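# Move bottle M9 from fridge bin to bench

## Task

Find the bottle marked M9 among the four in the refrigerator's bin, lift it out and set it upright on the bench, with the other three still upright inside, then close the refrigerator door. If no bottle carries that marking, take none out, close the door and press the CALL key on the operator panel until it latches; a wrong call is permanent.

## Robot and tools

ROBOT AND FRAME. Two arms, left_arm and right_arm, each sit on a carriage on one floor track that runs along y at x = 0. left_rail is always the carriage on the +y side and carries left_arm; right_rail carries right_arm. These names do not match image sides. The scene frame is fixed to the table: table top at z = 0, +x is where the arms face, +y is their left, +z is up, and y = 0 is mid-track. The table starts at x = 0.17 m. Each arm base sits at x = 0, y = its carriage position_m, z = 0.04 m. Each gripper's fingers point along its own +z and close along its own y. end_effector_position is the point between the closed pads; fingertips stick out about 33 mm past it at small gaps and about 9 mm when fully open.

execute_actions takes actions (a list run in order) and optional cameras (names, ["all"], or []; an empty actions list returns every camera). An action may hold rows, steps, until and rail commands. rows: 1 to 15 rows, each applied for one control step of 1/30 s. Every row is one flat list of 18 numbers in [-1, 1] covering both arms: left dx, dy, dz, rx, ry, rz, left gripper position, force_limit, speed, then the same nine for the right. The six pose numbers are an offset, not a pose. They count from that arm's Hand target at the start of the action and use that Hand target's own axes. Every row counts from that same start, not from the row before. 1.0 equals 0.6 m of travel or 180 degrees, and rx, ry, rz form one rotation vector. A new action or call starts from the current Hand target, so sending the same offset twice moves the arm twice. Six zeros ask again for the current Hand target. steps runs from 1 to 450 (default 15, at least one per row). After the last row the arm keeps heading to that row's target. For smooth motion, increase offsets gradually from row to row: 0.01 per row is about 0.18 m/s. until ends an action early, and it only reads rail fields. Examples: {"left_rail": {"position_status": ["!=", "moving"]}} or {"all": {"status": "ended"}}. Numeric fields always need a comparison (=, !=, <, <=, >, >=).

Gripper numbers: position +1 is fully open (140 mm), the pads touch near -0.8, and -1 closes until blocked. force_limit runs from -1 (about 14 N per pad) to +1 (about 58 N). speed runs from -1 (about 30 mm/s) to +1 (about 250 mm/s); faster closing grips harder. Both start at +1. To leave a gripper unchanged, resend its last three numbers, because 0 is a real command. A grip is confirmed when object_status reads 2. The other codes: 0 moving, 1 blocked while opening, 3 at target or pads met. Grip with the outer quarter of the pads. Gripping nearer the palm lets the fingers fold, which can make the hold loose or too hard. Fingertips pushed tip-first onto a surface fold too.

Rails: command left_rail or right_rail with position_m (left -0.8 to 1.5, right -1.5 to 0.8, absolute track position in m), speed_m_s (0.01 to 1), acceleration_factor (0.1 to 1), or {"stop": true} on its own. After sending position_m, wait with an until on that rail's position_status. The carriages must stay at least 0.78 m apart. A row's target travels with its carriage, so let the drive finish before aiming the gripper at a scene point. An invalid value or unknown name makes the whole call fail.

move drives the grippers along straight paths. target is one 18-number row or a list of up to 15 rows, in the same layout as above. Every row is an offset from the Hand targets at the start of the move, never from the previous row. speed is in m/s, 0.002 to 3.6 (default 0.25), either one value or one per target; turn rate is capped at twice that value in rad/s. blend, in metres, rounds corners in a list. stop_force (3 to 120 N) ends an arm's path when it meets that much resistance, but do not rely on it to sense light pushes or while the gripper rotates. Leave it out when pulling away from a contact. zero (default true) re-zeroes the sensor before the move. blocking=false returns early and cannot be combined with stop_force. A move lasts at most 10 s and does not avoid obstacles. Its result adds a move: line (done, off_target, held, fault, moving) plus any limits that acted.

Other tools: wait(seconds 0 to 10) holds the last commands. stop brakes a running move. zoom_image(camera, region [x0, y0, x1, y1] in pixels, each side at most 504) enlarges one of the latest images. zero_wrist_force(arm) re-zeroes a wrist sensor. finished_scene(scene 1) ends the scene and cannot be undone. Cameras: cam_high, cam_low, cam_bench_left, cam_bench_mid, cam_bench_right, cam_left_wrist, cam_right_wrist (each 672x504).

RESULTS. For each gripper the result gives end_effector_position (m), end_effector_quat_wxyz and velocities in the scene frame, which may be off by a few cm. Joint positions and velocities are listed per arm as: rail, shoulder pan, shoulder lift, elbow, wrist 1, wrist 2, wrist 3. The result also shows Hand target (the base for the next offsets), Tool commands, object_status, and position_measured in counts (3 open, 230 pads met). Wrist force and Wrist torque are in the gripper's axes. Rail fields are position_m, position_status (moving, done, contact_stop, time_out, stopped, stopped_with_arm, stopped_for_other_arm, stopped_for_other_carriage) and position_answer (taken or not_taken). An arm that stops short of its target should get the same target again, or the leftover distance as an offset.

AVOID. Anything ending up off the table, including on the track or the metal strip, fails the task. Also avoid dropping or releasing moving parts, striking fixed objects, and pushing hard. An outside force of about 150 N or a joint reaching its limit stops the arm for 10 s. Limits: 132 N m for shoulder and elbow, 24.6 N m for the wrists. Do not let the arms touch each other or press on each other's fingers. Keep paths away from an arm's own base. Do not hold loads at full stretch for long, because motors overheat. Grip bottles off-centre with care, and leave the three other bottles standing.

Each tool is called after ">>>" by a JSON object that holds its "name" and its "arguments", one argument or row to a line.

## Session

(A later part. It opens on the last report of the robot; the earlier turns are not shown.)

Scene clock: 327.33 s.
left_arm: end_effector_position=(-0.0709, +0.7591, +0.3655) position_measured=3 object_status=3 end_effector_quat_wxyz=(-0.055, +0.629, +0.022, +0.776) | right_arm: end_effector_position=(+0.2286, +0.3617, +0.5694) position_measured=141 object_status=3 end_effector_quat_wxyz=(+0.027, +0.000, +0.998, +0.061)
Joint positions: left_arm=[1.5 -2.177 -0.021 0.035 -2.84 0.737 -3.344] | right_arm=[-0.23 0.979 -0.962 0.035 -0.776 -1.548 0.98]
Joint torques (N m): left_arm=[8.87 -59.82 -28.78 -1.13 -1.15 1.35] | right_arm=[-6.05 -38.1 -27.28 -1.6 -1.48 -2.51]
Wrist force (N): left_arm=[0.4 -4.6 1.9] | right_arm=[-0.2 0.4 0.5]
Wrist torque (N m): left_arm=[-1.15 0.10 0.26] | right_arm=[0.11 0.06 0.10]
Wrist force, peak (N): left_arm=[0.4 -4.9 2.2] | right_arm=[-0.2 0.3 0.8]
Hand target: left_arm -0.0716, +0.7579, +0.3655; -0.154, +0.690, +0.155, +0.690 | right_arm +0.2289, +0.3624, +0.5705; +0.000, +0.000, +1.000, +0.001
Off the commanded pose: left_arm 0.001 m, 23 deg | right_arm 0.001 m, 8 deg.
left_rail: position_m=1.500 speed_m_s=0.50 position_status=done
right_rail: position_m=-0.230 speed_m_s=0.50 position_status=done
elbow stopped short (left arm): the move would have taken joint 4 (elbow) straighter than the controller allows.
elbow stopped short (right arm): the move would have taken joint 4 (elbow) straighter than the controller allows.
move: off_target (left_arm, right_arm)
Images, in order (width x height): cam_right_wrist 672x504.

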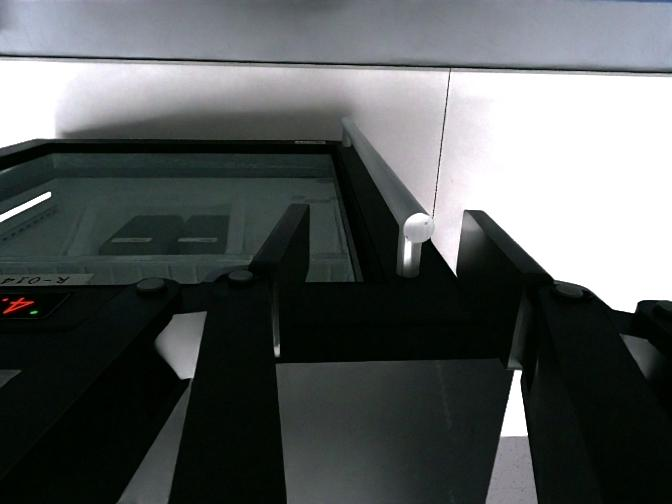

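>>> {"name": "move", "arguments": {
  "target": [0,0,0,0,0,0,1,-1,-0.9,0,0.026,0.06,0,0,0,-0.1,-1,0],
  "cameras": ["cam_right_wrist"],
  "speed": 0.1
}}

Scene clock: 334.33 s.
left_arm: end_effector_position=(-0.0709, +0.7591, +0.3655) position_measured=3 object_status=3 end_effector_quat_wxyz=(-0.055, +0.629, +0.022, +0.776) | right_arm: end_effector_position=(+0.2285, +0.3773, +0.5336) position_measured=141 object_status=3 end_effector_quat_wxyz=(+0.013, +0.000, +0.999, +0.031)
Joint positions: left_arm=[1.5 -2.177 -0.021 0.035 -2.84 0.737 -3.344] | right_arm=[-0.23 0.998 -0.907 0.035 -0.765 -1.559 0.998]
Joint torques (N m): left_arm=[6.92 -62.66 -29.05 -1.24 -1.25 1.33] | right_arm=[7.35 -42.02 -25.95 -1.56 -1.48 2.39]
Wrist force (N): left_arm=[0.4 -4.1 2.2] | right_arm=[-0.2 0.3 0.6]
Wrist torque (N m): left_arm=[-1.03 0.10 0.26] | right_arm=[0.11 0.04 -0.02]
Wrist force, peak (N): left_arm=[0.4 -4.9 2.4] | right_arm=[-0.2 0.6 1.1]
Hand target: left_arm -0.0716, +0.7579, +0.3655; -0.154, +0.690, +0.155, +0.690 | right_arm +0.2288, +0.3781, +0.5345; +0.000, +0.000, +1.000, +0.001
Off the commanded pose: left_arm 0.001 m, 23 deg | right_arm 0.001 m, 4 deg.
left_rail: position_m=1.500 speed_m_s=0.50 position_status=done
right_rail: position_m=-0.230 speed_m_s=0.50 position_status=done
elbow stopped short (left arm): the move would have taken joint 4 (elbow) straighter than the controller allows.
elbow stopped short (right arm): the move would have taken joint 4 (elbow) straighter than the controller allows.
move: off_target (left_arm, right_arm)
Images, in order (width x height): cam_right_wrist 672x504.

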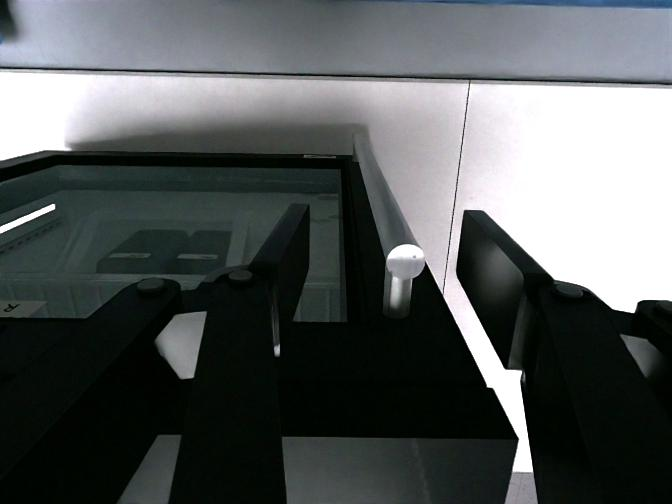

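>>> {"name": "move", "arguments": {
  "target": [0,0,0,0,0,0,1,-1,-0.9,-0.015,0.013,0.06,0,0,0,-0.1,-1,0],
  "cameras": ["cam_right_wrist"],
  "speed": 0.06
}}

Scene clock: 340.23 s.
left_arm: end_effector_position=(-0.0709, +0.7591, +0.3655) position_measured=3 object_status=3 end_effector_quat_wxyz=(-0.055, +0.629, +0.022, +0.776) | right_arm: end_effector_position=(+0.2378, +0.3859, +0.4985) position_measured=141 object_status=3 end_effector_quat_wxyz=(+0.000, +0.000, +1.000, +0.001) end_effector_velocity=(+0.000, +0.000, +0.000) end_effector_angular_velocity=(+0.000, +0.000, -0.001)
Joint positions: left_arm=[1.5 -2.177 -0.021 0.035 -2.84 0.737 -3.344] | right_arm=[-0.23 0.998 -0.866 0.059 -0.765 -1.569 0.998]
Joint velocities: left_arm=[within noise] | right_arm=[0 0 0.003 -0.006 0.003 0 0]
Joint torques (N m): left_arm=[6.12 -64.81 -28.98 -1.2 -1.07 1.14] | right_arm=[7.02 -44.02 -30.09 -1.72 -1.55 -2.26]
Wrist force (N): left_arm=[0.4 -4.6 1.7] | right_arm=[-0.1 0.4 0.5]
Wrist torque (N m): left_arm=[-1.14 0.09 0.25] | right_arm=[0.12 0.02 -0.01]
Wrist force, peak (N): left_arm=[0.5 -4.8 2.6] | right_arm=[-0.3 0.9 1.0]
Hand target: left_arm -0.0716, +0.7579, +0.3655; -0.154, +0.690, +0.155, +0.690 | right_arm +0.2378, +0.3860, +0.4985; +0.000, +0.000, +1.000, +0.001
Off the commanded pose: left_arm 0.001 m, 23 deg | right_arm 0.000 m, 0 deg.
left_rail: position_m=1.500 speed_m_s=0.50 position_status=done
right_rail: position_m=-0.230 speed_m_s=0.50 position_status=done
elbow stopped short (left arm): the move would have taken joint 4 (elbow) straighter than the controller allows.
move: off_target (left_arm)
Images, in order (width x height): cam_right_wrist 672x504.

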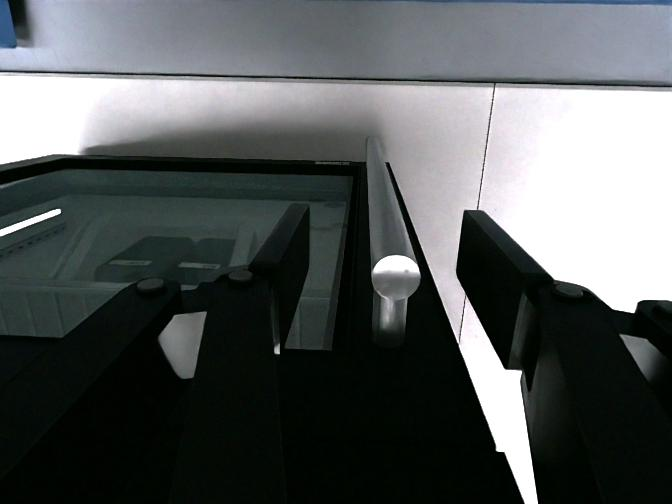

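>>> {"name": "move", "arguments": {
  "target": [0,0,0,0,0,0,1,-1,-0.9,0,0.005,-0.035,0,0,0,-0.1,-1,0],
  "speed": 0.06
}}

>>> {"name": "execute_actions", "arguments": {
  "actions": [
    {"rows":[[0,0,0,0,0,0,1,-1,-0.9,0,0,0,0,0,0,-1,-0.1,-1]],"steps":120}
  ],
  "cameras": ["cam_right_wrist"]
}}

Scene clock: 345.73 s.
left_arm: end_effector_position=(-0.0709, +0.7591, +0.3655) position_measured=3 object_status=3 end_effector_quat_wxyz=(-0.055, +0.629, +0.022, +0.776) | right_arm: end_effector_position=(+0.2375, +0.3881, +0.5185) position_measured=141 object_status=3 end_effector_quat_wxyz=(+0.011, +0.000, +1.000, +0.026)
Joint positions: left_arm=[1.5 -2.177 -0.021 0.035 -2.84 0.737 -3.344] | right_arm=[-0.23 0.996 -0.88 0.035 -0.782 -1.561 0.997]
Joint torques (N m): left_arm=[4.65 -65.84 -28.7 -1.3 -1.24 1.01] | right_arm=[-6.61 -58.31 -28.83 -4.6 1.42 -2.43]
Wrist force (N): left_arm=[0.3 -4.4 2.0] | right_arm=[-0.3 0.2 0.6]
Wrist torque (N m): left_arm=[-1.11 0.12 0.25] | right_arm=[0.09 0.08 0.10]
Wrist force, peak (N): left_arm=[0.3 -5.0 2.1] | right_arm=[-0.3 0.5 1.1]
Hand target: left_arm -0.0716, +0.7579, +0.3655; -0.154, +0.690, +0.155, +0.690 | right_arm +0.2378, +0.3889, +0.5195; +0.000, +0.000, +1.000, +0.001
Off the commanded pose: left_arm 0.001 m, 23 deg | right_arm 0.001 m, 3 deg.
left_rail: position_m=1.500 speed_m_s=0.50 position_status=done
right_rail: position_m=-0.230 speed_m_s=0.50 position_status=done
elbow stopped short (left arm): the move would have taken joint 4 (elbow) straighter than the controller allows.
elbow stopped short (right arm): the move would have taken joint 4 (elbow) straighter than the controller allows.
move: off_target (left_arm, right_arm)

Scene clock: 349.93 s.
left_arm: end_effector_position=(-0.0709, +0.7591, +0.3655) position_measured=3 object_status=3 end_effector_quat_wxyz=(-0.055, +0.629, +0.022, +0.776) | right_arm: end_effector_position=(+0.2375, +0.3881, +0.5186) position_measured=209 object_status=2 end_effector_quat_wxyz=(+0.011, +0.000, +1.000, +0.026)
Joint positions: left_arm=[1.5 -2.177 -0.021 0.035 -2.84 0.737 -3.344] | right_arm=[-0.23 0.996 -0.88 0.035 -0.782 -1.561 0.997]
Joint torques (N m): left_arm=[4.26 -66.85 -29.07 -1.26 -1.14 0.78] | right_arm=[13.64 -37.52 -28.71 -12.82 6.98 -2.35]
Wrist force (N): left_arm=[0.3 -4.8 2.5] | right_arm=[-0.4 -29.4 0.3]
Wrist torque (N m): left_arm=[-1.18 0.12 0.25] | right_arm=[1.27 0.04 0.09]
Wrist force, peak (N): left_arm=[0.6 -4.8 2.4] | right_arm=[-0.5 -29.7 0.6]
Hand target: left_arm -0.0716, +0.7579, +0.3655; -0.154, +0.690, +0.155, +0.690 | right_arm +0.2378, +0.3889, +0.5195; +0.000, +0.000, +1.000, +0.001
Off the commanded pose: left_arm 0.001 m, 23 deg | right_arm 0.001 m, 3 deg.
left_rail: position_m=1.500 speed_m_s=0.50 position_status=done
right_rail: position_m=-0.230 speed_m_s=0.50 position_status=done
elbow stopped short (left arm): the move would have taken joint 4 (elbow) straighter than the controller allows.
elbow stopped short (right arm): the move would have taken joint 4 (elbow) straighter than the controller allows.
Images, in order (width x height): cam_right_wrist 672x504.

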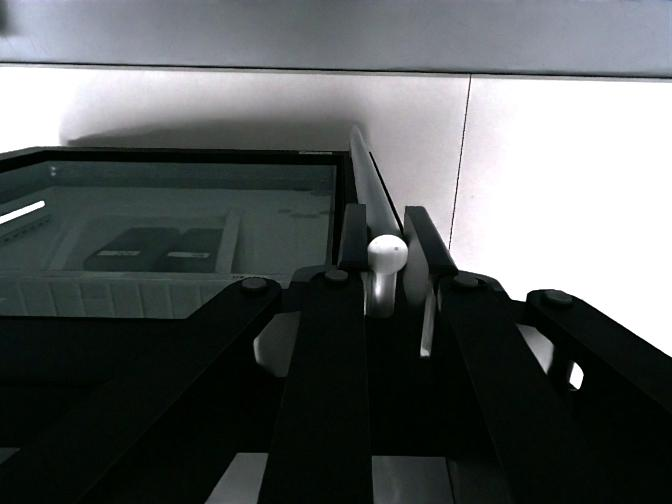

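>>> {"name": "move", "arguments": {
  "target": [
    [0,0,0,0,0,0,1,-1,-0.9,0.172,-0.0455,0,0,0,-0.083,-1,-0.1,-1],
    [0,0,0,0,0,0,1,-1,-0.9,0.3275,-0.13,0,0,0,-0.167,-1,-0.1,-1]
  ],
  "speed": 0.08,
  "blend": 0.03,
  "cameras": ["cam_right_wrist"]
}}

Scene clock: 362.27 s.
left_arm: end_effector_position=(-0.0709, +0.7591, +0.3655) position_measured=3 object_status=3 end_effector_quat_wxyz=(-0.055, +0.629, +0.022, +0.776) | right_arm: end_effector_position=(+0.0414, +0.3109, +0.5196) position_measured=209 object_status=2 end_effector_quat_wxyz=(+0.000, -0.259, +0.966, +0.001)
Joint positions: left_arm=[1.5 -2.177 -0.021 0.035 -2.84 0.737 -3.344] | right_arm=[-0.23 1.245 -1.34 0.762 -0.994 -1.57 0.721]
Joint torques (N m): left_arm=[1.05 -70.22 -29.85 -1.22 -1.22 0.76] | right_arm=[-2.28 -62.64 -16.46 -0.9 -8.7 -2.38]
Wrist force (N): left_arm=[0.5 -4.6 1.9] | right_arm=[2.0 31.1 24.0]
Wrist torque (N m): left_arm=[-1.14 0.08 0.25] | right_arm=[-0.48 -0.02 0.10]
Wrist force, peak (N): left_arm=[0.3 -5.0 2.0] | right_arm=[4.7 52.5 27.8]
Hand target: left_arm -0.0716, +0.7579, +0.3655; -0.154, +0.690, +0.155, +0.690 | right_arm +0.0413, +0.3109, +0.5196; +0.000, -0.259, +0.966, +0.001
Off the commanded pose: left_arm 0.001 m, 23 deg | right_arm 0.000 m, 0 deg.
left_rail: position_m=1.500 speed_m_s=0.50 position_status=done
right_rail: position_m=-0.230 speed_m_s=0.50 position_status=done
elbow stopped short (left arm): the move would have taken joint 4 (elbow) straighter than the controller allows.
move: off_target (left_arm)
Images, in order (width x height): cam_right_wrist 672x504.

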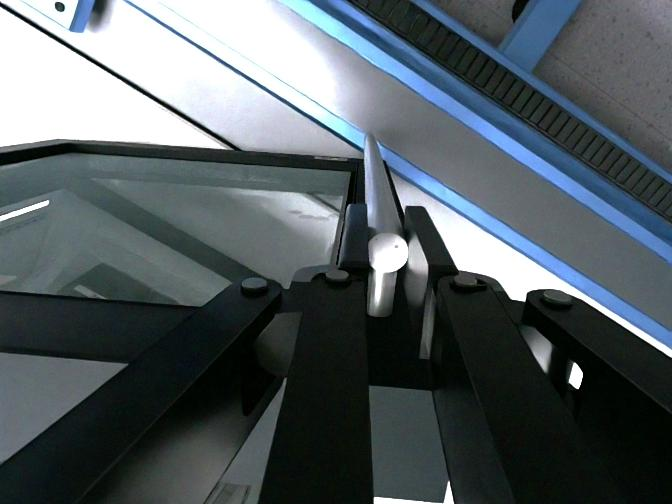

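>>> {"name": "move", "arguments": {
  "target": [
    [0,0,0,0,0,0,1,-1,-0.9,0.173,-0.037,0.003,0,0,-0.083,-1,-0.1,-1],
    [0,0,0,0,0,0,1,-1,-0.9,0.33,-0.121,0.003,0,0,-0.167,-1,-0.1,-1]
  ],
  "speed": 0.08,
  "blend": 0.03
}}

Scene clock: 371.90 s.
left_arm: end_effector_position=(-0.0709, +0.7591, +0.3655) position_measured=3 object_status=3 end_effector_quat_wxyz=(-0.055, +0.629, +0.022, +0.776) | right_arm: end_effector_position=(-0.1001, +0.1497, +0.5178) position_measured=209 object_status=2 end_effector_quat_wxyz=(-0.008, -0.501, +0.865, +0.007)
Joint positions: left_arm=[1.5 -2.177 -0.021 0.035 -2.84 0.737 -3.344] | right_arm=[-0.23 1.464 -1.729 1.174 -1.018 -1.549 0.414]
Joint torques (N m): left_arm=[-0.65 -73.29 -29.67 -1.22 -1.07 0.42] | right_arm=[-0.36 -20.25 -0.58 3.67 -11.32 -2.42]
Wrist force (N): left_arm=[-0.1 -4.6 1.9] | right_arm=[1.4 31.2 -15.8]
Wrist torque (N m): left_arm=[-1.14 0.22 0.25] | right_arm=[-0.61 0.01 0.17]
Wrist force, peak (N): left_arm=[0.2 -4.9 2.4] | right_arm=[2.6 42.7 -30.2]
Hand target: left_arm -0.0716, +0.7579, +0.3655; -0.154, +0.690, +0.155, +0.690 | right_arm -0.0937, +0.1489, +0.5177; +0.000, -0.501, +0.865, +0.001
Off the commanded pose: left_arm 0.001 m, 23 deg | right_arm 0.007 m, 1 deg.
left_rail: position_m=1.500 speed_m_s=0.50 position_status=done
right_rail: position_m=-0.230 speed_m_s=0.50 position_status=done
elbow stopped short (left arm): the move would have taken joint 4 (elbow) straighter than the controller allows.
move: off_target (left_arm, right_arm)

>>> {"name": "move", "arguments": {
  "target": [
    [0,0,0,0,0,0,1,-1,-0.9,0.162,-0.022,0.0,0,0,-0.072,-1,-0.1,-1],
    [0,0,0,0,0,0,1,-1,-0.9,0.289,-0.076,0,0,0,-0.133,-1,-0.1,-1]
  ],
  "speed": 0.06,
  "blend": 0.03,
  "cameras": ["cam_right_wrist"]
}}

Scene clock: 385.27 s.
left_arm: end_effector_position=(-0.0709, +0.7591, +0.3655) position_measured=3 object_status=3 end_effector_quat_wxyz=(-0.055, +0.629, +0.022, +0.776) | right_arm: end_effector_position=(-0.1486, -0.0244, +0.5176) position_measured=209 object_status=2 end_effector_quat_wxyz=(-0.010, -0.669, +0.743, +0.009)
Joint positions: left_arm=[1.5 -2.177 -0.021 0.035 -2.84 0.737 -3.344] | right_arm=[-0.23 1.604 -2.044 1.36 -0.889 -1.544 0.137]
Joint torques (N m): left_arm=[-3.63 -76.89 -29.73 -1.2 -1.19 0.53] | right_arm=[1.8 -5.51 -4.2 0.22 -11.22 -2.47]
Wrist force (N): left_arm=[0.1 -4.4 1.8] | right_arm=[0.8 29.7 -7.9]
Wrist torque (N m): left_arm=[-1.10 0.16 0.26] | right_arm=[-0.40 0.10 0.17]
Wrist force, peak (N): left_arm=[0.4 -4.9 2.3] | right_arm=[1.3 40.5 -14.0]
Hand target: left_arm -0.0716, +0.7579, +0.3655; -0.154, +0.690, +0.155, +0.690 | right_arm -0.1405, -0.0242, +0.5174; +0.000, -0.670, +0.743, +0.001
Off the commanded pose: left_arm 0.001 m, 23 deg | right_arm 0.008 m, 1 deg.
left_rail: position_m=1.500 speed_m_s=0.50 position_status=done
right_rail: position_m=-0.230 speed_m_s=0.50 position_status=done
elbow stopped short (left arm): the move would have taken joint 4 (elbow) straighter than the controller allows.
move: off_target (left_arm, right_arm)
Images, in order (width x height): cam_right_wrist 672x504.

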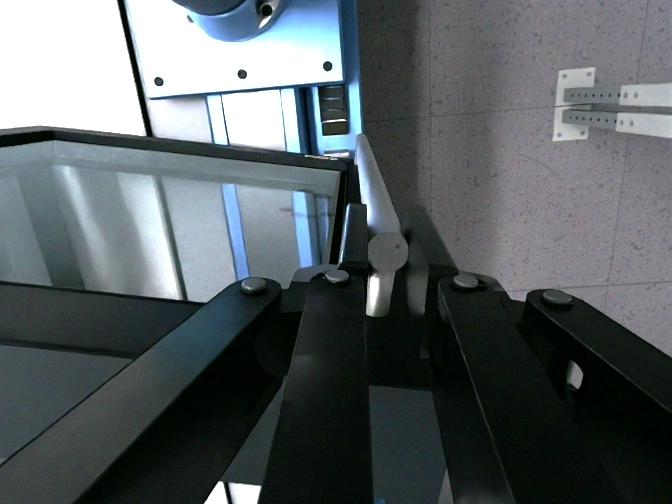

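>>> {"name": "move", "arguments": {
  "target": [0.133,-0.348,0.2,-0.139,0,0,1,-1,-0.9,0,0.008,0,0,0,0,-1,-0.1,-1]
}}

>>> {"name": "execute_actions", "arguments": {
  "actions": [
    {"left_rail":{"position_m":0.85},"steps":200,"until":{"left_rail":{"position_status":["!=","moving"]}}}
  ],
  "cameras": ["cam_left_wrist","cam_bench_mid"]
}}

Scene clock: 393.73 s.
left_arm: end_effector_position=(-0.0523, +0.9980, +0.4453) position_measured=3 object_status=3 end_effector_quat_wxyz=(-0.001, +0.707, +0.002, +0.708) | right_arm: end_effector_position=(-0.1490, -0.0239, +0.5175) position_measured=209 object_status=2 end_effector_quat_wxyz=(-0.004, -0.670, +0.743, +0.005)
Joint positions: left_arm=[1.5 -2.412 -0.902 1.41 -3.648 0.846 -3.143] | right_arm=[-0.23 1.627 -2.038 1.358 -0.893 -1.558 0.159]
Joint torques (N m): left_arm=[-14.3 -57.34 -3.78 3.72 -1.81 -2.68] | right_arm=[1.59 11.28 -23.18 -1.69 -11.28 2.22]
Wrist force (N): left_arm=[-0.1 -4.1 2.2] | right_arm=[1.0 29.1 -17.6]
Wrist torque (N m): left_arm=[-0.99 0.15 0.22] | right_arm=[-0.62 0.07 0.04]
Wrist force, peak (N): left_arm=[0.3 -5.8 2.7] | right_arm=[1.2 29.3 -17.8]
Hand target: left_arm -0.0523, +0.9980, +0.4453; -0.001, +0.707, +0.002, +0.708 | right_arm -0.1453, -0.0237, +0.5174; +0.000, -0.670, +0.743, +0.001
Off the commanded pose: left_arm 0.000 m, 0 deg | right_arm 0.004 m, 1 deg.
left_rail: position_m=1.500 speed_m_s=0.50 position_status=done
right_rail: position_m=-0.230 speed_m_s=0.50 position_status=done
move: off_target (right_arm)

Scene clock: 396.00 s.
left_arm: end_effector_position=(-0.0523, +0.3480, +0.4453) position_measured=3 object_status=3 end_effector_quat_wxyz=(-0.001, +0.707, +0.002, +0.708) | right_arm: end_effector_position=(-0.1490, -0.0239, +0.5175) position_measured=209 object_status=2 end_effector_quat_wxyz=(-0.004, -0.670, +0.743, +0.005)
Joint positions: left_arm=[0.85 -2.413 -0.902 1.41 -3.648 0.846 -3.143] | right_arm=[-0.23 1.627 -2.038 1.358 -0.893 -1.558 0.159]
Joint torques (N m): left_arm=[-0.78 -48.47 -10.23 2.03 -0.14 -2.52] | right_arm=[2.01 11.58 -21.81 -1.63 -11.37 2.25]
Wrist force (N): left_arm=[0.2 -4.4 2.4] | right_arm=[1.0 29.1 -17.7]
Wrist torque (N m): left_arm=[-1.05 0.10 0.22] | right_arm=[-0.63 0.07 0.04]
Wrist force, peak (N): left_arm=[0.1 -5.4 2.3] | right_arm=[1.1 29.2 -17.7]
Hand target: left_arm -0.0523, +0.3480, +0.4453; -0.001, +0.707, +0.002, +0.708 | right_arm -0.1453, -0.0237, +0.5174; +0.000, -0.670, +0.743, +0.001
Tool commands: left_gripper/position=+1.0 left_gripper/force_limit=-1.0 left_gripper/speed=-0.9 right_gripper/position=-1.0 right_gripper/force_limit=-0.1 right_gripper/speed=-1.0
Off the commanded pose: left_arm 0.000 m, 0 deg | right_arm 0.004 m, 1 deg.
left_rail: position_m=0.850 speed_m_s=0.50 position_status=done
right_rail: position_m=-0.230 speed_m_s=0.50 position_status=done
Images, in order (width x height): cam_bench_mid 672x504, cam_left_wrist 672x504.

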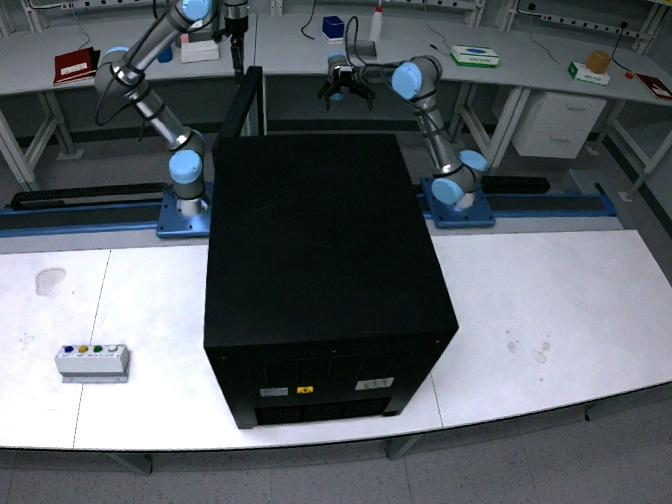

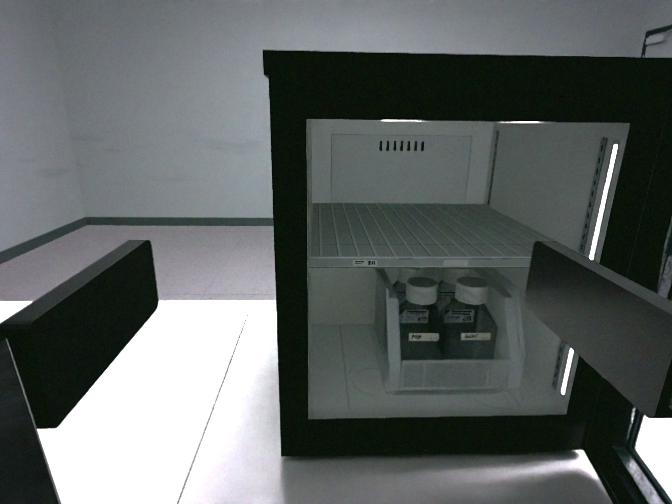

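>>> {"name": "zoom_image", "arguments": {
  "camera": "cam_left_wrist",
  "region": [370, 250, 540, 400]
}}

Scaled by 2.965 from the camera's 672x504 image, which has a finer 960x720 frame.

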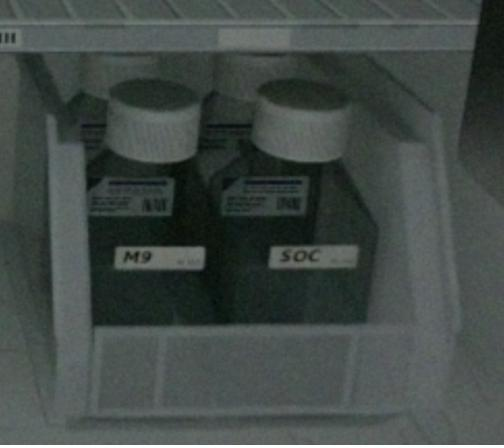

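>>> {"name": "move", "arguments": {
  "target": [0.02,0.25,0.17,0,0.1,0,1,-1,-0.9,0,0,0,0,0,0,-1,-0.1,-1],
  "cameras": ["cam_left_wrist"]
}}

>>> {"name": "zoom_image", "arguments": {
  "camera": "cam_left_wrist",
  "region": [220, 180, 520, 400]
}}

Scene clock: 443.67 s.
left_arm: end_effector_position=(+0.0504, +0.1985, +0.4575) position_measured=3 object_status=3 end_effector_quat_wxyz=(-0.002, +0.587, +0.001, +0.809) | right_arm: end_effector_position=(-0.1490, -0.0239, +0.5175) position_measured=209 object_status=2 end_effector_quat_wxyz=(-0.004, -0.670, +0.743, +0.005)
Joint positions: left_arm=[0.85 -2.123 -0.762 1.357 -3.183 0.631 -3.605] | right_arm=[-0.23 1.627 -2.038 1.358 -0.893 -1.558 0.159]
Joint torques (N m): left_arm=[11.3 -37.97 -26.23 1.84 2.59 -2.74] | right_arm=[1.82 10.9 -13.58 -0.76 -11.33 2]
Wrist force (N): left_arm=[0.4 -4.4 2.0] | right_arm=[1.1 29.0 -17.7]
Wrist torque (N m): left_arm=[-1.12 0.14 0.21] | right_arm=[-0.64 0.03 0.03]
Wrist force, peak (N): left_arm=[0.3 -5.9 1.1] | right_arm=[1.0 29.3 -17.8]
Hand target: left_arm +0.0504, +0.1984, +0.4575; -0.002, +0.587, +0.001, +0.809 | right_arm -0.1453, -0.0237, +0.5174; +0.000, -0.670, +0.743, +0.001
Off the commanded pose: left_arm 0.000 m, 0 deg | right_arm 0.004 m, 1 deg.
left_rail: position_m=0.850 speed_m_s=0.50 position_status=done
right_rail: position_m=-0.230 speed_m_s=0.50 position_status=done
move: off_target (right_arm)
Images, in order (width x height): cam_left_wrist 672x504.

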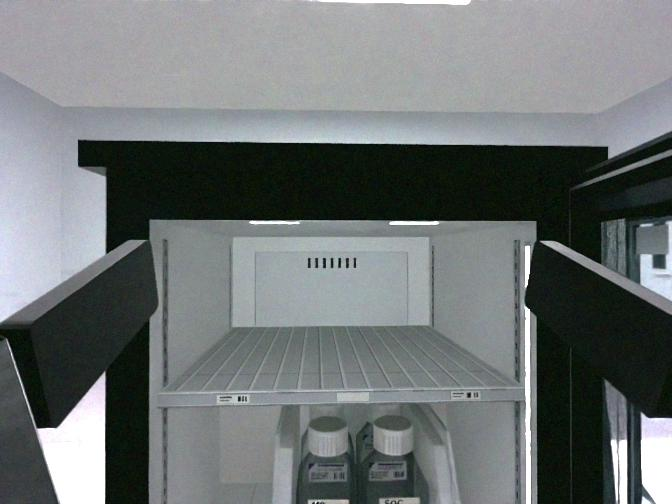

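Scaled by 1.680 from the camera's 672x504 image, which has a finer 960x720 frame.

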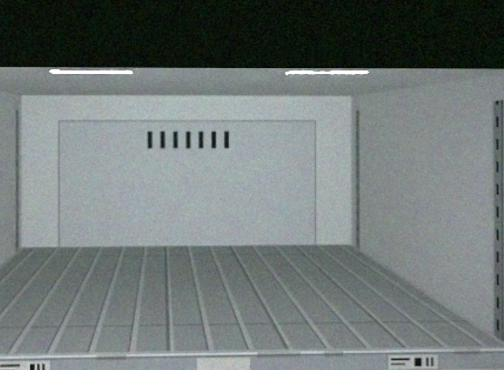

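>>> {"name": "move", "arguments": {
  "target": [-0.03,0,0,0,-0.27,0,1,-1,-0.9,0,0,0,0,0,0,-1,-0.1,-1],
  "cameras": ["cam_left_wrist"]
}}

>>> {"name": "zoom_image", "arguments": {
  "camera": "cam_left_wrist",
  "region": [200, 100, 480, 310]
}}

Scene clock: 450.57 s.
left_arm: end_effector_position=(+0.0562, +0.1993, +0.4400) position_measured=3 object_status=3 end_effector_quat_wxyz=(+0.002, +0.867, +0.001, +0.498) | right_arm: end_effector_position=(-0.1490, -0.0239, +0.5175) position_measured=209 object_status=2 end_effector_quat_wxyz=(-0.004, -0.670, +0.743, +0.005)
Joint positions: left_arm=[0.85 -2.083 -0.438 0.045 -3.623 0.717 -2.412] | right_arm=[-0.23 1.627 -2.038 1.358 -0.893 -1.558 0.159]
Joint torques (N m): left_arm=[12.18 -45.07 -27.02 5.13 0.4 2.36] | right_arm=[1.29 10.88 -8.08 -0.26 -11.24 1.94]
Wrist force (N): left_arm=[-0.4 -2.4 3.1] | right_arm=[0.9 29.1 -17.7]
Wrist torque (N m): left_arm=[-0.53 0.09 0.12] | right_arm=[-0.63 0.08 0.04]
Wrist force, peak (N): left_arm=[0.5 -4.8 2.4] | right_arm=[1.1 29.3 -17.8]
Hand target: left_arm +0.0560, +0.1985, +0.4404; -0.001, +0.868, +0.002, +0.496 | right_arm -0.1453, -0.0237, +0.5174; +0.000, -0.670, +0.743, +0.001
Off the commanded pose: left_arm 0.001 m, 0 deg | right_arm 0.004 m, 1 deg.
left_rail: position_m=0.850 speed_m_s=0.50 position_status=done
right_rail: position_m=-0.230 speed_m_s=0.50 position_status=done
move: off_target (right_arm)
Images, in order (width x height): cam_left_wrist 672x504.

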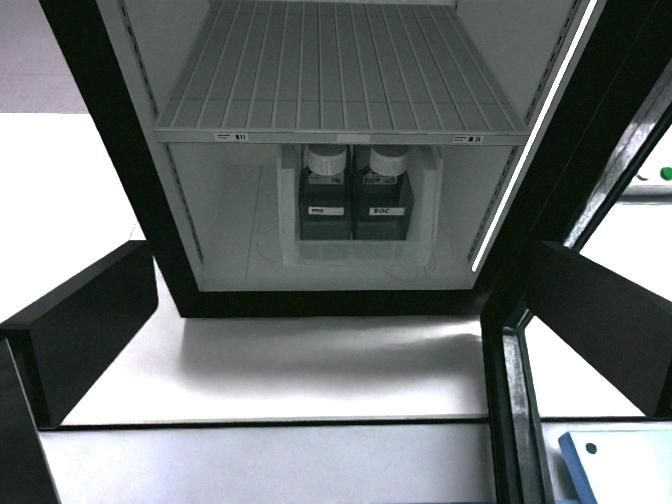

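Scaled by 1.800 from the camera's 672x504 image, which has a finer 960x720 frame.

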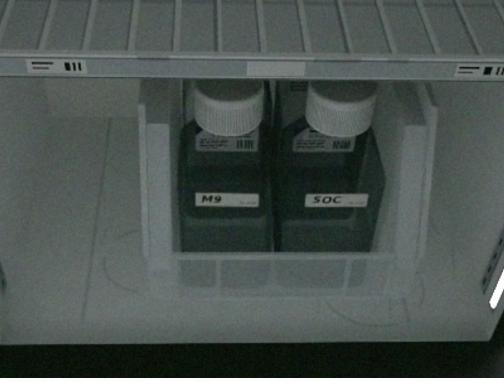

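>>> {"name": "move", "arguments": {
  "target": [-0.126,-0.1125,0.429,0,0.168,0,-0.3,-1,-0.5,0,0,0,0,0,0,-1,-0.1,-1],
  "cameras": ["cam_left_wrist"],
  "speed": 0.15
}}

>>> {"name": "zoom_image", "arguments": {
  "camera": "cam_left_wrist",
  "region": [250, 150, 500, 350]
}}

Scene clock: 470.10 s.
left_arm: end_effector_position=(+0.2390, +0.2667, +0.2445) position_measured=167 object_status=3 end_effector_quat_wxyz=(-0.001, +0.709, +0.002, +0.705) | right_arm: end_effector_position=(-0.1490, -0.0239, +0.5175) position_measured=209 object_status=2 end_effector_quat_wxyz=(-0.004, -0.670, +0.743, +0.005)
Joint positions: left_arm=[0.85 -1.922 -0.649 1.572 -4.079 0.355 -3.128] | right_arm=[-0.23 1.627 -2.038 1.358 -0.893 -1.558 0.159]
Joint torques (N m): left_arm=[12.81 -35 -0.16 2.86 -1.92 -2.7] | right_arm=[1.22 11.15 -3.19 0.69 -11.33 1.79]
Wrist force (N): left_arm=[0.0 -4.1 2.0] | right_arm=[0.9 29.2 -17.5]
Wrist torque (N m): left_arm=[-1.00 0.10 0.22] | right_arm=[-0.61 0.07 0.04]
Wrist force, peak (N): left_arm=[-1.2 -4.4 3.3] | right_arm=[0.9 29.3 -17.8]
Hand target: left_arm +0.2390, +0.2667, +0.2445; -0.001, +0.709, +0.002, +0.705 | right_arm -0.1453, -0.0237, +0.5174; +0.000, -0.670, +0.743, +0.001
Off the commanded pose: left_arm 0.000 m, 0 deg | right_arm 0.004 m, 1 deg.
left_rail: position_m=0.850 speed_m_s=0.50 position_status=done
right_rail: position_m=-0.230 speed_m_s=0.50 position_status=done
move: off_target (right_arm)
Images, in order (width x height): cam_left_wrist 672x504.

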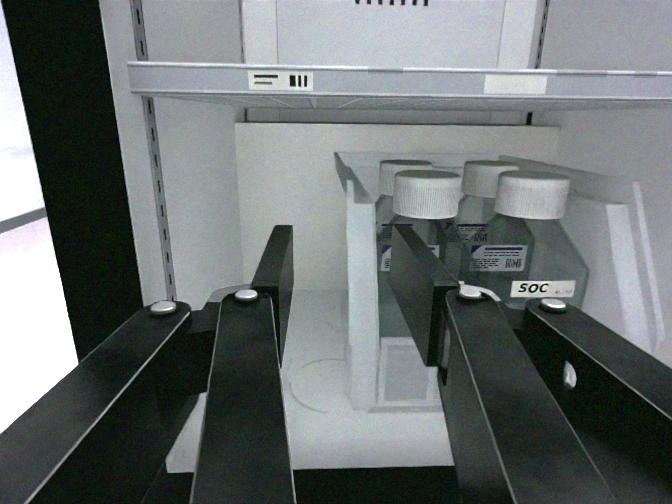

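Scaled by 2.016 from the camera's 672x504 image, which has a finer 960x720 frame.

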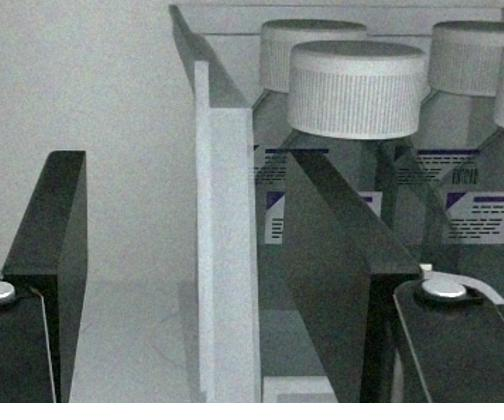

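>>> {"name": "move", "arguments": {
  "target": [0,0.018,0.1,0,0,0,-0.3,-1,-0.5,0,0,0,0,0,0,-1,-0.1,-1],
  "cameras": ["cam_left_wrist"],
  "speed": 0.06,
  "stop_force": 6
}}

Scene clock: 476.13 s.
left_arm: end_effector_position=(+0.2990, +0.2562, +0.2442) position_measured=167 object_status=3 end_effector_quat_wxyz=(-0.001, +0.709, +0.002, +0.705) | right_arm: end_effector_position=(-0.1490, -0.0239, +0.5175) position_measured=209 object_status=2 end_effector_quat_wxyz=(-0.004, -0.670, +0.743, +0.005)
Joint positions: left_arm=[0.85 -1.817 -0.638 1.548 -4.071 0.25 -3.123] | right_arm=[-0.23 1.627 -2.038 1.358 -0.893 -1.558 0.159]
Joint torques (N m): left_arm=[12.47 -35.66 -21.7 2.65 -1.8 2.4] | right_arm=[1.44 11.13 -2.83 0.82 -11.27 1.97]
Wrist force (N): left_arm=[0.5 -3.8 2.5] | right_arm=[0.9 29.2 -17.5]
Wrist torque (N m): left_arm=[-0.93 -0.03 0.13] | right_arm=[-0.61 0.07 0.03]
Wrist force, peak (N): left_arm=[0.0 -4.4 2.3] | right_arm=[0.9 29.3 -17.7]
Hand target: left_arm +0.2990, +0.2562, +0.2442; -0.001, +0.709, +0.002, +0.705 | right_arm -0.1453, -0.0237, +0.5174; +0.000, -0.670, +0.743, +0.001
Off the commanded pose: left_arm 0.000 m, 0 deg | right_arm 0.004 m, 1 deg.
left_rail: position_m=0.850 speed_m_s=0.50 position_status=done
right_rail: position_m=-0.230 speed_m_s=0.50 position_status=done
move: off_target (right_arm)
Images, in order (width x height): cam_left_wrist 672x504.

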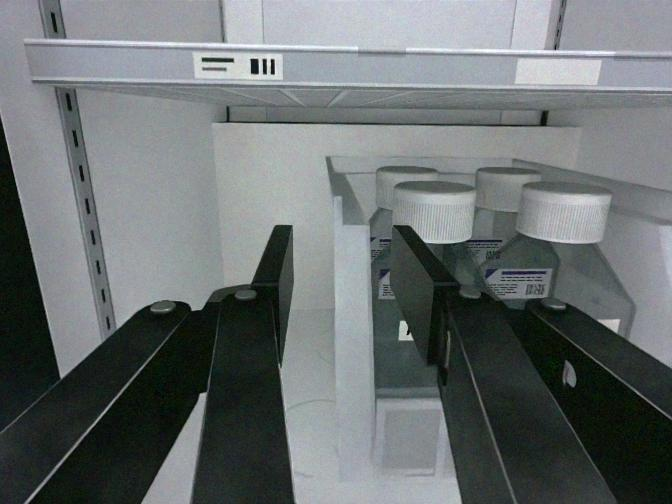

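>>> {"name": "move", "arguments": {
  "target": [0,0.004,0.05,0,0,0,-0.3,-1,-0.5,0,0,0,0,0,0,-1,-0.1,-1],
  "cameras": ["cam_left_wrist"],
  "speed": 0.04,
  "stop_force": 5
}}

>>> {"name": "zoom_image", "arguments": {
  "camera": "cam_left_wrist",
  "region": [230, 140, 530, 400]
}}

Scene clock: 486.47 s.
left_arm: end_effector_position=(+0.3291, +0.2539, +0.2440) position_measured=167 object_status=3 end_effector_quat_wxyz=(-0.001, +0.709, +0.002, +0.705) | right_arm: end_effector_position=(-0.1490, -0.0239, +0.5175) position_measured=209 object_status=2 end_effector_quat_wxyz=(-0.004, -0.670, +0.743, +0.005)
Joint positions: left_arm=[0.85 -1.766 -0.633 1.537 -4.07 0.199 -3.117] | right_arm=[-0.23 1.627 -2.038 1.358 -0.893 -1.558 0.159]
Joint torques (N m): left_arm=[12.25 -35.16 -22.58 2.28 -1.89 2.33] | right_arm=[1.65 10.75 -2.84 0.86 -11.4 2.21]
Wrist force (N): left_arm=[-0.1 -3.9 2.4] | right_arm=[1.0 29.1 -17.8]
Wrist torque (N m): left_arm=[-0.95 0.10 0.15] | right_arm=[-0.63 0.06 0.03]
Wrist force, peak (N): left_arm=[0.6 -4.4 2.3] | right_arm=[1.0 29.3 -17.8]
Hand target: left_arm +0.3291, +0.2539, +0.2440; -0.001, +0.709, +0.002, +0.705 | right_arm -0.1453, -0.0237, +0.5174; +0.000, -0.670, +0.743, +0.001
Off the commanded pose: left_arm 0.000 m, 0 deg | right_arm 0.004 m, 1 deg.
left_rail: position_m=0.850 speed_m_s=0.50 position_status=done
right_rail: position_m=-0.230 speed_m_s=0.50 position_status=done
move: off_target (right_arm)
Images, in order (width x height): cam_left_wrist 672x504.

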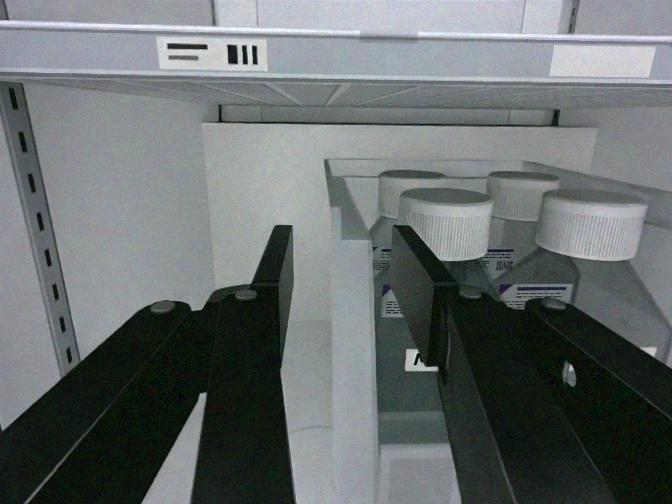

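Scaled by 1.680 from the camera's 672x504 image, which has a finer 960x720 frame.

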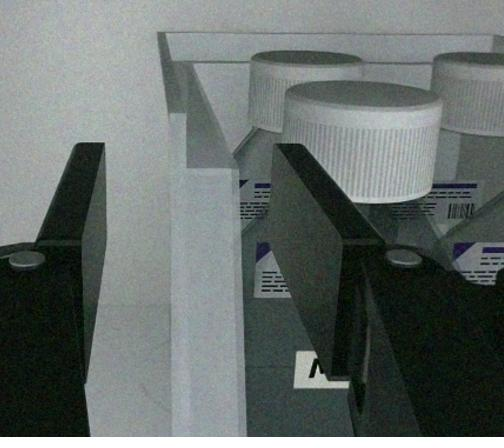

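>>> {"name": "move", "arguments": {
  "target": [0,0.003,0.052,0,0,0,-0.3,-1,-0.5,0,0,0,0,0,0,-1,-0.1,-1],
  "speed": 0.04,
  "stop_force": 5
}}

>>> {"name": "execute_actions", "arguments": {
  "actions": [
    {"rows":[[0,0,0,0,0,0,-1,-0.2,-1,0,0,0,0,0,0,-1,-0.1,-1]],"steps":90}
  ],
  "cameras": ["cam_left_wrist"]
}}

Scene clock: 501.10 s.
left_arm: end_effector_position=(+0.3603, +0.2522, +0.2439) position_measured=167 object_status=3 end_effector_quat_wxyz=(-0.001, +0.709, +0.002, +0.705) | right_arm: end_effector_position=(-0.1490, -0.0239, +0.5175) position_measured=209 object_status=2 end_effector_quat_wxyz=(-0.004, -0.670, +0.743, +0.005)
Joint positions: left_arm=[0.85 -1.713 -0.627 1.522 -4.071 0.146 -3.108] | right_arm=[-0.23 1.627 -2.038 1.358 -0.893 -1.558 0.159]
Joint torques (N m): left_arm=[12.08 -36.34 -22.46 -1.65 -1.75 2.48] | right_arm=[1.53 10.76 -3.13 0.84 -11.35 2.2]
Wrist force (N): left_arm=[0.0 -4.1 2.4] | right_arm=[1.2 29.1 -17.4]
Wrist torque (N m): left_arm=[-0.99 0.08 0.13] | right_arm=[-0.63 0.01 0.04]
Wrist force, peak (N): left_arm=[0.1 -4.6 2.6] | right_arm=[1.0 29.3 -17.8]
Hand target: left_arm +0.3603, +0.2522, +0.2439; -0.001, +0.709, +0.002, +0.705 | right_arm -0.1453, -0.0237, +0.5174; +0.000, -0.670, +0.743, +0.001
Off the commanded pose: left_arm 0.000 m, 0 deg | right_arm 0.004 m, 1 deg.
left_rail: position_m=0.850 speed_m_s=0.50 position_status=done
right_rail: position_m=-0.230 speed_m_s=0.50 position_status=done
move: off_target (right_arm)

Scene clock: 504.30 s.
left_arm: end_effector_position=(+0.3603, +0.2522, +0.2439) position_measured=201 object_status=2 end_effector_quat_wxyz=(-0.001, +0.709, +0.002, +0.705) | right_arm: end_effector_position=(-0.1490, -0.0239, +0.5175) position_measured=209 object_status=2 end_effector_quat_wxyz=(-0.004, -0.670, +0.743, +0.005)
Joint positions: left_arm=[0.85 -1.713 -0.627 1.522 -4.071 0.146 -3.108] | right_arm=[-0.23 1.627 -2.038 1.358 -0.893 -1.558 0.159]
Joint torques (N m): left_arm=[11.83 -40.91 -6.61 -0.41 3.18 2.43] | right_arm=[1.27 9.66 -3.16 0.79 -11.36 2.07]
Wrist force (N): left_arm=[-0.2 1.4 0.2] | right_arm=[1.0 29.6 -17.1]
Wrist torque (N m): left_arm=[-1.41 0.02 0.05] | right_arm=[-0.67 0.07 0.04]
Wrist force, peak (N): left_arm=[-0.5 1.8 4.8] | right_arm=[1.0 30.0 -17.5]
Hand target: left_arm +0.3603, +0.2522, +0.2439; -0.001, +0.709, +0.002, +0.705 | right_arm -0.1453, -0.0237, +0.5174; +0.000, -0.670, +0.743, +0.001
Off the commanded pose: left_arm 0.000 m, 0 deg | right_arm 0.004 m, 1 deg.
left_rail: position_m=0.850 speed_m_s=0.50 position_status=done
right_rail: position_m=-0.230 speed_m_s=0.50 position_status=done
Images, in order (width x height): cam_left_wrist 672x504.

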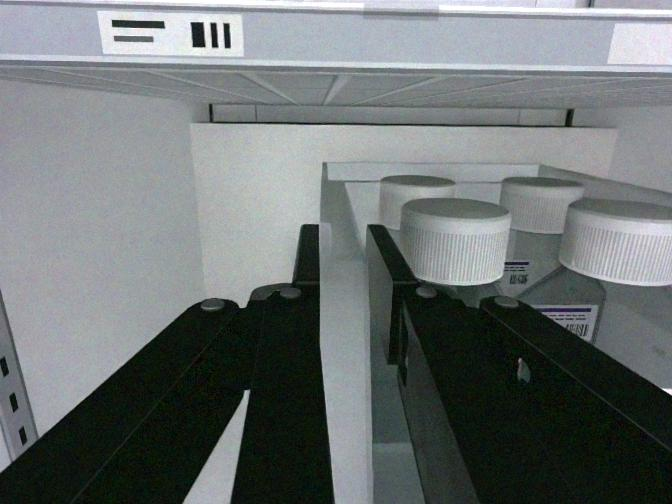

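>>> {"name": "move", "arguments": {
  "target": [0.003,0,-0.16,0,0,0,-1,-0.2,-1,0,0,0,0,0,0,-1,-0.1,-1],
  "speed": 0.04,
  "cameras": ["cam_left_wrist"]
}}

Scene clock: 509.20 s.
left_arm: end_effector_position=(+0.2643, +0.2518, +0.2462) position_measured=201 object_status=2 end_effector_quat_wxyz=(-0.001, +0.709, +0.002, +0.705) | right_arm: end_effector_position=(-0.1490, -0.0239, +0.5175) position_measured=209 object_status=2 end_effector_quat_wxyz=(-0.004, -0.670, +0.743, +0.005)
Joint positions: left_arm=[0.85 -1.872 -0.633 1.528 -4.053 0.306 -3.126] | right_arm=[-0.23 1.627 -2.038 1.358 -0.893 -1.558 0.159]
Joint torques (N m): left_arm=[-17.4 -39.35 -21.86 3.96 1.38 -2.01] | right_arm=[0.45 6.88 -2.75 0.72 -11.32 1.99]
Wrist force (N): left_arm=[-8.2 -2.6 6.2] | right_arm=[1.1 30.7 -17.7]
Wrist torque (N m): left_arm=[-0.60 0.29 -0.45] | right_arm=[-0.63 0.04 0.03]
Wrist force, peak (N): left_arm=[-9.9 -1.6 6.1] | right_arm=[1.2 30.6 -18.3]
Hand target: left_arm +0.2643, +0.2518, +0.2462; -0.001, +0.709, +0.002, +0.705 | right_arm -0.1453, -0.0237, +0.5174; +0.000, -0.670, +0.743, +0.001
Off the commanded pose: left_arm 0.000 m, 0 deg | right_arm 0.004 m, 1 deg.
left_rail: position_m=0.850 speed_m_s=0.50 position_status=done
right_rail: position_m=-0.230 speed_m_s=0.50 position_status=done
move: off_target (right_arm)
Images, in order (width x height): cam_left_wrist 672x504.

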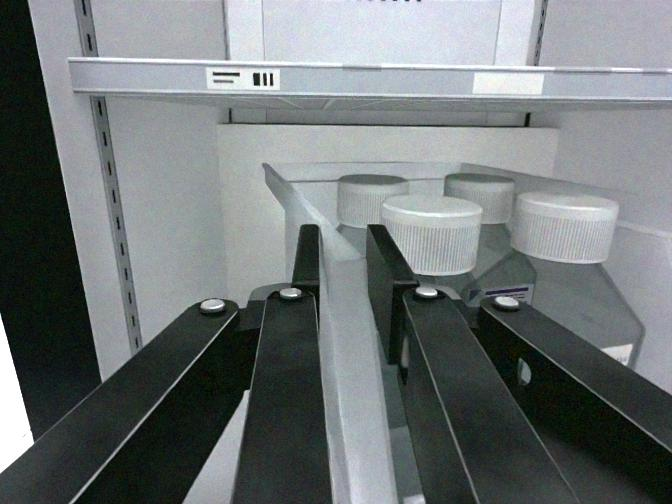

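>>> {"name": "move", "arguments": {
  "target": [0,0,-0.08,0,0,0,-1,-0.2,-1,0,0,0,0,0,0,-1,-0.1,-1],
  "speed": 0.04,
  "cameras": ["cam_left_wrist"]
}}

Scene clock: 514.50 s.
left_arm: end_effector_position=(+0.2163, +0.2516, +0.2464) position_measured=201 object_status=2 end_effector_quat_wxyz=(-0.001, +0.709, +0.002, +0.705) | right_arm: end_effector_position=(-0.1490, -0.0239, +0.5175) position_measured=209 object_status=2 end_effector_quat_wxyz=(-0.004, -0.670, +0.743, +0.005)
Joint positions: left_arm=[0.85 -1.949 -0.625 1.508 -4.038 0.382 -3.13] | right_arm=[-0.23 1.627 -2.038 1.358 -0.893 -1.558 0.159]
Joint torques (N m): left_arm=[-15.64 -39.35 -22.2 4.51 1.55 -1.73] | right_arm=[0.61 4.15 -2.86 0.59 -11.34 1.8]
Wrist force (N): left_arm=[-7.6 -2.4 6.7] | right_arm=[0.9 30.5 -17.3]
Wrist torque (N m): left_arm=[-0.58 0.26 -0.59] | right_arm=[-0.67 0.06 0.03]
Wrist force, peak (N): left_arm=[-8.5 -2.2 6.9] | right_arm=[1.1 30.8 -17.5]
Hand target: left_arm +0.2163, +0.2516, +0.2464; -0.001, +0.709, +0.002, +0.705 | right_arm -0.1453, -0.0237, +0.5174; +0.000, -0.670, +0.743, +0.001
Off the commanded pose: left_arm 0.000 m, 0 deg | right_arm 0.004 m, 1 deg.
left_rail: position_m=0.850 speed_m_s=0.50 position_status=done
right_rail: position_m=-0.230 speed_m_s=0.50 position_status=done
move: off_target (right_arm)
Images, in order (width x height): cam_left_wrist 672x504.

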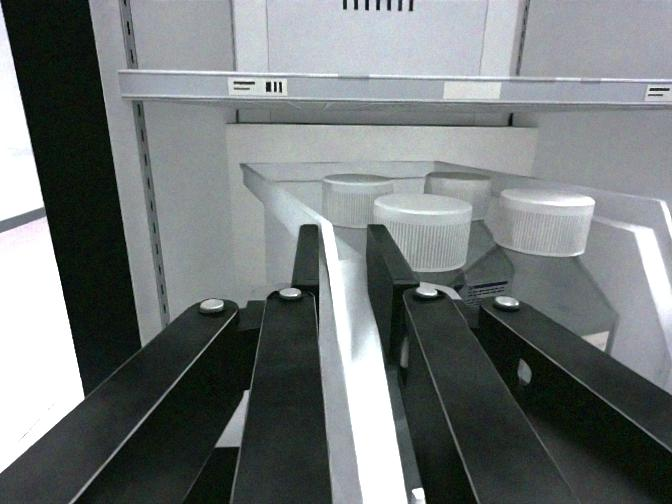

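>>> {"name": "move", "arguments": {
  "target": [0,0,-0.035,0,0,0,-1,-0.2,-1,0,0,0,0,0,0,-1,-0.1,-1],
  "speed": 0.04
}}

>>> {"name": "execute_actions", "arguments": {
  "actions": [
    {"rows":[[0,0,0,0,0,0,-0.3,-0.2,-1,0,0,0,0,0,0,-1,-0.1,-1]],"steps":50}
  ]
}}

>>> {"name": "move", "arguments": {
  "target": [
    [0,0,-0.08,0,0,0,-0.3,-0.2,-1,0,0,0,0,0,0,-1,-0.1,-1],
    [0.16,0.04,-0.22,0,-0.11,0,-0.3,-0.2,-1,0,0,0,0,0,0,-1,-0.1,-1]
  ],
  "speed": 0.15,
  "blend": 0.02,
  "cameras": ["cam_left_wrist"]
}}

>>> {"name": "zoom_image", "arguments": {
  "camera": "cam_left_wrist",
  "region": [250, 180, 550, 420]
}}

Scene clock: 520.03 s.
left_arm: end_effector_position=(+0.1953, +0.2515, +0.2465) position_measured=201 object_status=2 end_effector_quat_wxyz=(-0.001, +0.709, +0.002, +0.705) | right_arm: end_effector_position=(-0.1490, -0.0239, +0.5175) position_measured=209 object_status=2 end_effector_quat_wxyz=(-0.004, -0.670, +0.743, +0.005)
Joint positions: left_arm=[0.85 -1.981 -0.62 1.495 -4.029 0.415 -3.131] | right_arm=[-0.23 1.627 -2.038 1.358 -0.893 -1.558 0.159]
Joint torques (N m): left_arm=[-16.93 -38.5 -21.47 4.75 1.83 -1.67] | right_arm=[-0.37 1.24 -2.94 0.67 -11.25 1.87]
Wrist force (N): left_arm=[-7.9 -2.2 6.8] | right_arm=[0.9 30.4 -17.2]
Wrist torque (N m): left_arm=[-0.61 0.28 -0.64] | right_arm=[-0.70 0.06 0.03]
Wrist force, peak (N): left_arm=[-7.8 -2.5 7.8] | right_arm=[1.1 30.7 -17.4]
Hand target: left_arm +0.1953, +0.2515, +0.2465; -0.001, +0.709, +0.002, +0.705 | right_arm -0.1453, -0.0237, +0.5174; +0.000, -0.670, +0.743, +0.001
Off the commanded pose: left_arm 0.000 m, 0 deg | right_arm 0.004 m, 1 deg.
left_rail: position_m=0.850 speed_m_s=0.50 position_status=done
right_rail: position_m=-0.230 speed_m_s=0.50 position_status=done
move: off_target (right_arm)

Scene clock: 521.90 s.
left_arm: end_effector_position=(+0.1952, +0.2515, +0.2465) position_measured=167 object_status=3 end_effector_quat_wxyz=(-0.001, +0.709, +0.002, +0.705) | right_arm: end_effector_position=(-0.1490, -0.0239, +0.5175) position_measured=209 object_status=2 end_effector_quat_wxyz=(-0.004, -0.670, +0.743, +0.005)
Joint positions: left_arm=[0.85 -1.982 -0.62 1.495 -4.029 0.415 -3.131] | right_arm=[-0.23 1.627 -2.038 1.358 -0.893 -1.558 0.159]
Joint torques (N m): left_arm=[6.77 -39.27 -20.38 -1.01 -1.9 -1.86] | right_arm=[-1 0.52 -2.34 0.7 -11.36 1.71]
Wrist force (N): left_arm=[0.5 -4.3 2.6] | right_arm=[1.0 30.7 -14.6]
Wrist torque (N m): left_arm=[-1.04 -0.04 0.23] | right_arm=[-0.62 0.04 0.03]
Wrist force, peak (N): left_arm=[-7.9 -2.2 6.9] | right_arm=[0.9 30.8 -17.3]
Hand target: left_arm +0.1953, +0.2515, +0.2465; -0.001, +0.709, +0.002, +0.705 | right_arm -0.1453, -0.0237, +0.5174; +0.000, -0.670, +0.743, +0.001
Off the commanded pose: left_arm 0.000 m, 0 deg | right_arm 0.004 m, 1 deg.
left_rail: position_m=0.850 speed_m_s=0.50 position_status=done
right_rail: position_m=-0.230 speed_m_s=0.50 position_status=done

Scene clock: 523.97 s.
left_arm: end_effector_position=(+0.0638, +0.2270, +0.3432) position_measured=167 object_status=3 end_effector_quat_wxyz=(-0.001, +0.820, +0.002, +0.573) | right_arm: end_effector_position=(-0.1490, -0.0239, +0.5175) position_measured=209 object_status=2 end_effector_quat_wxyz=(-0.004, -0.670, +0.743, +0.005)
Joint positions: left_arm=[0.85 -2.124 -0.684 0.95 -4.013 0.648 -2.638] | right_arm=[-0.23 1.627 -2.038 1.358 -0.893 -1.558 0.159]
Joint torques (N m): left_arm=[9.3 -40.66 -27.32 4.77 0.46 2.36] | right_arm=[-1.48 0.22 -2.9 0.51 -11.34 1.61]
Wrist force (N): left_arm=[0.0 -3.4 2.9] | right_arm=[1.1 30.7 -14.7]
Wrist torque (N m): left_arm=[-0.80 -0.01 0.12] | right_arm=[-0.64 0.02 0.03]
Wrist force, peak (N): left_arm=[0.6 -4.3 4.4] | right_arm=[1.1 30.8 -14.7]
Hand target: left_arm +0.0639, +0.2270, +0.3432; -0.001, +0.820, +0.002, +0.573 | right_arm -0.1453, -0.0237, +0.5174; +0.000, -0.670, +0.743, +0.001
Off the commanded pose: left_arm 0.000 m, 0 deg | right_arm 0.004 m, 1 deg.
left_rail: position_m=0.850 speed_m_s=0.50 position_status=done
right_rail: position_m=-0.230 speed_m_s=0.50 position_status=done
move: off_target (right_arm)
Images, in order (width x height): cam_left_wrist 672x504.

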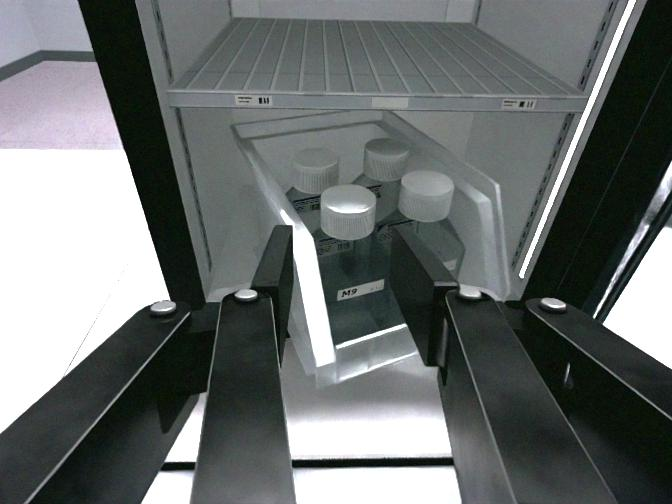

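Scaled by 1.680 from the camera's 672x504 image, which has a finer 960x720 frame.

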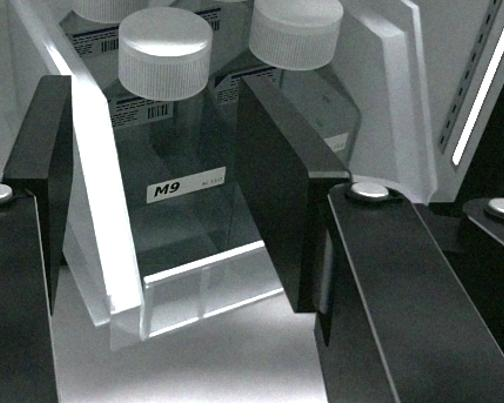

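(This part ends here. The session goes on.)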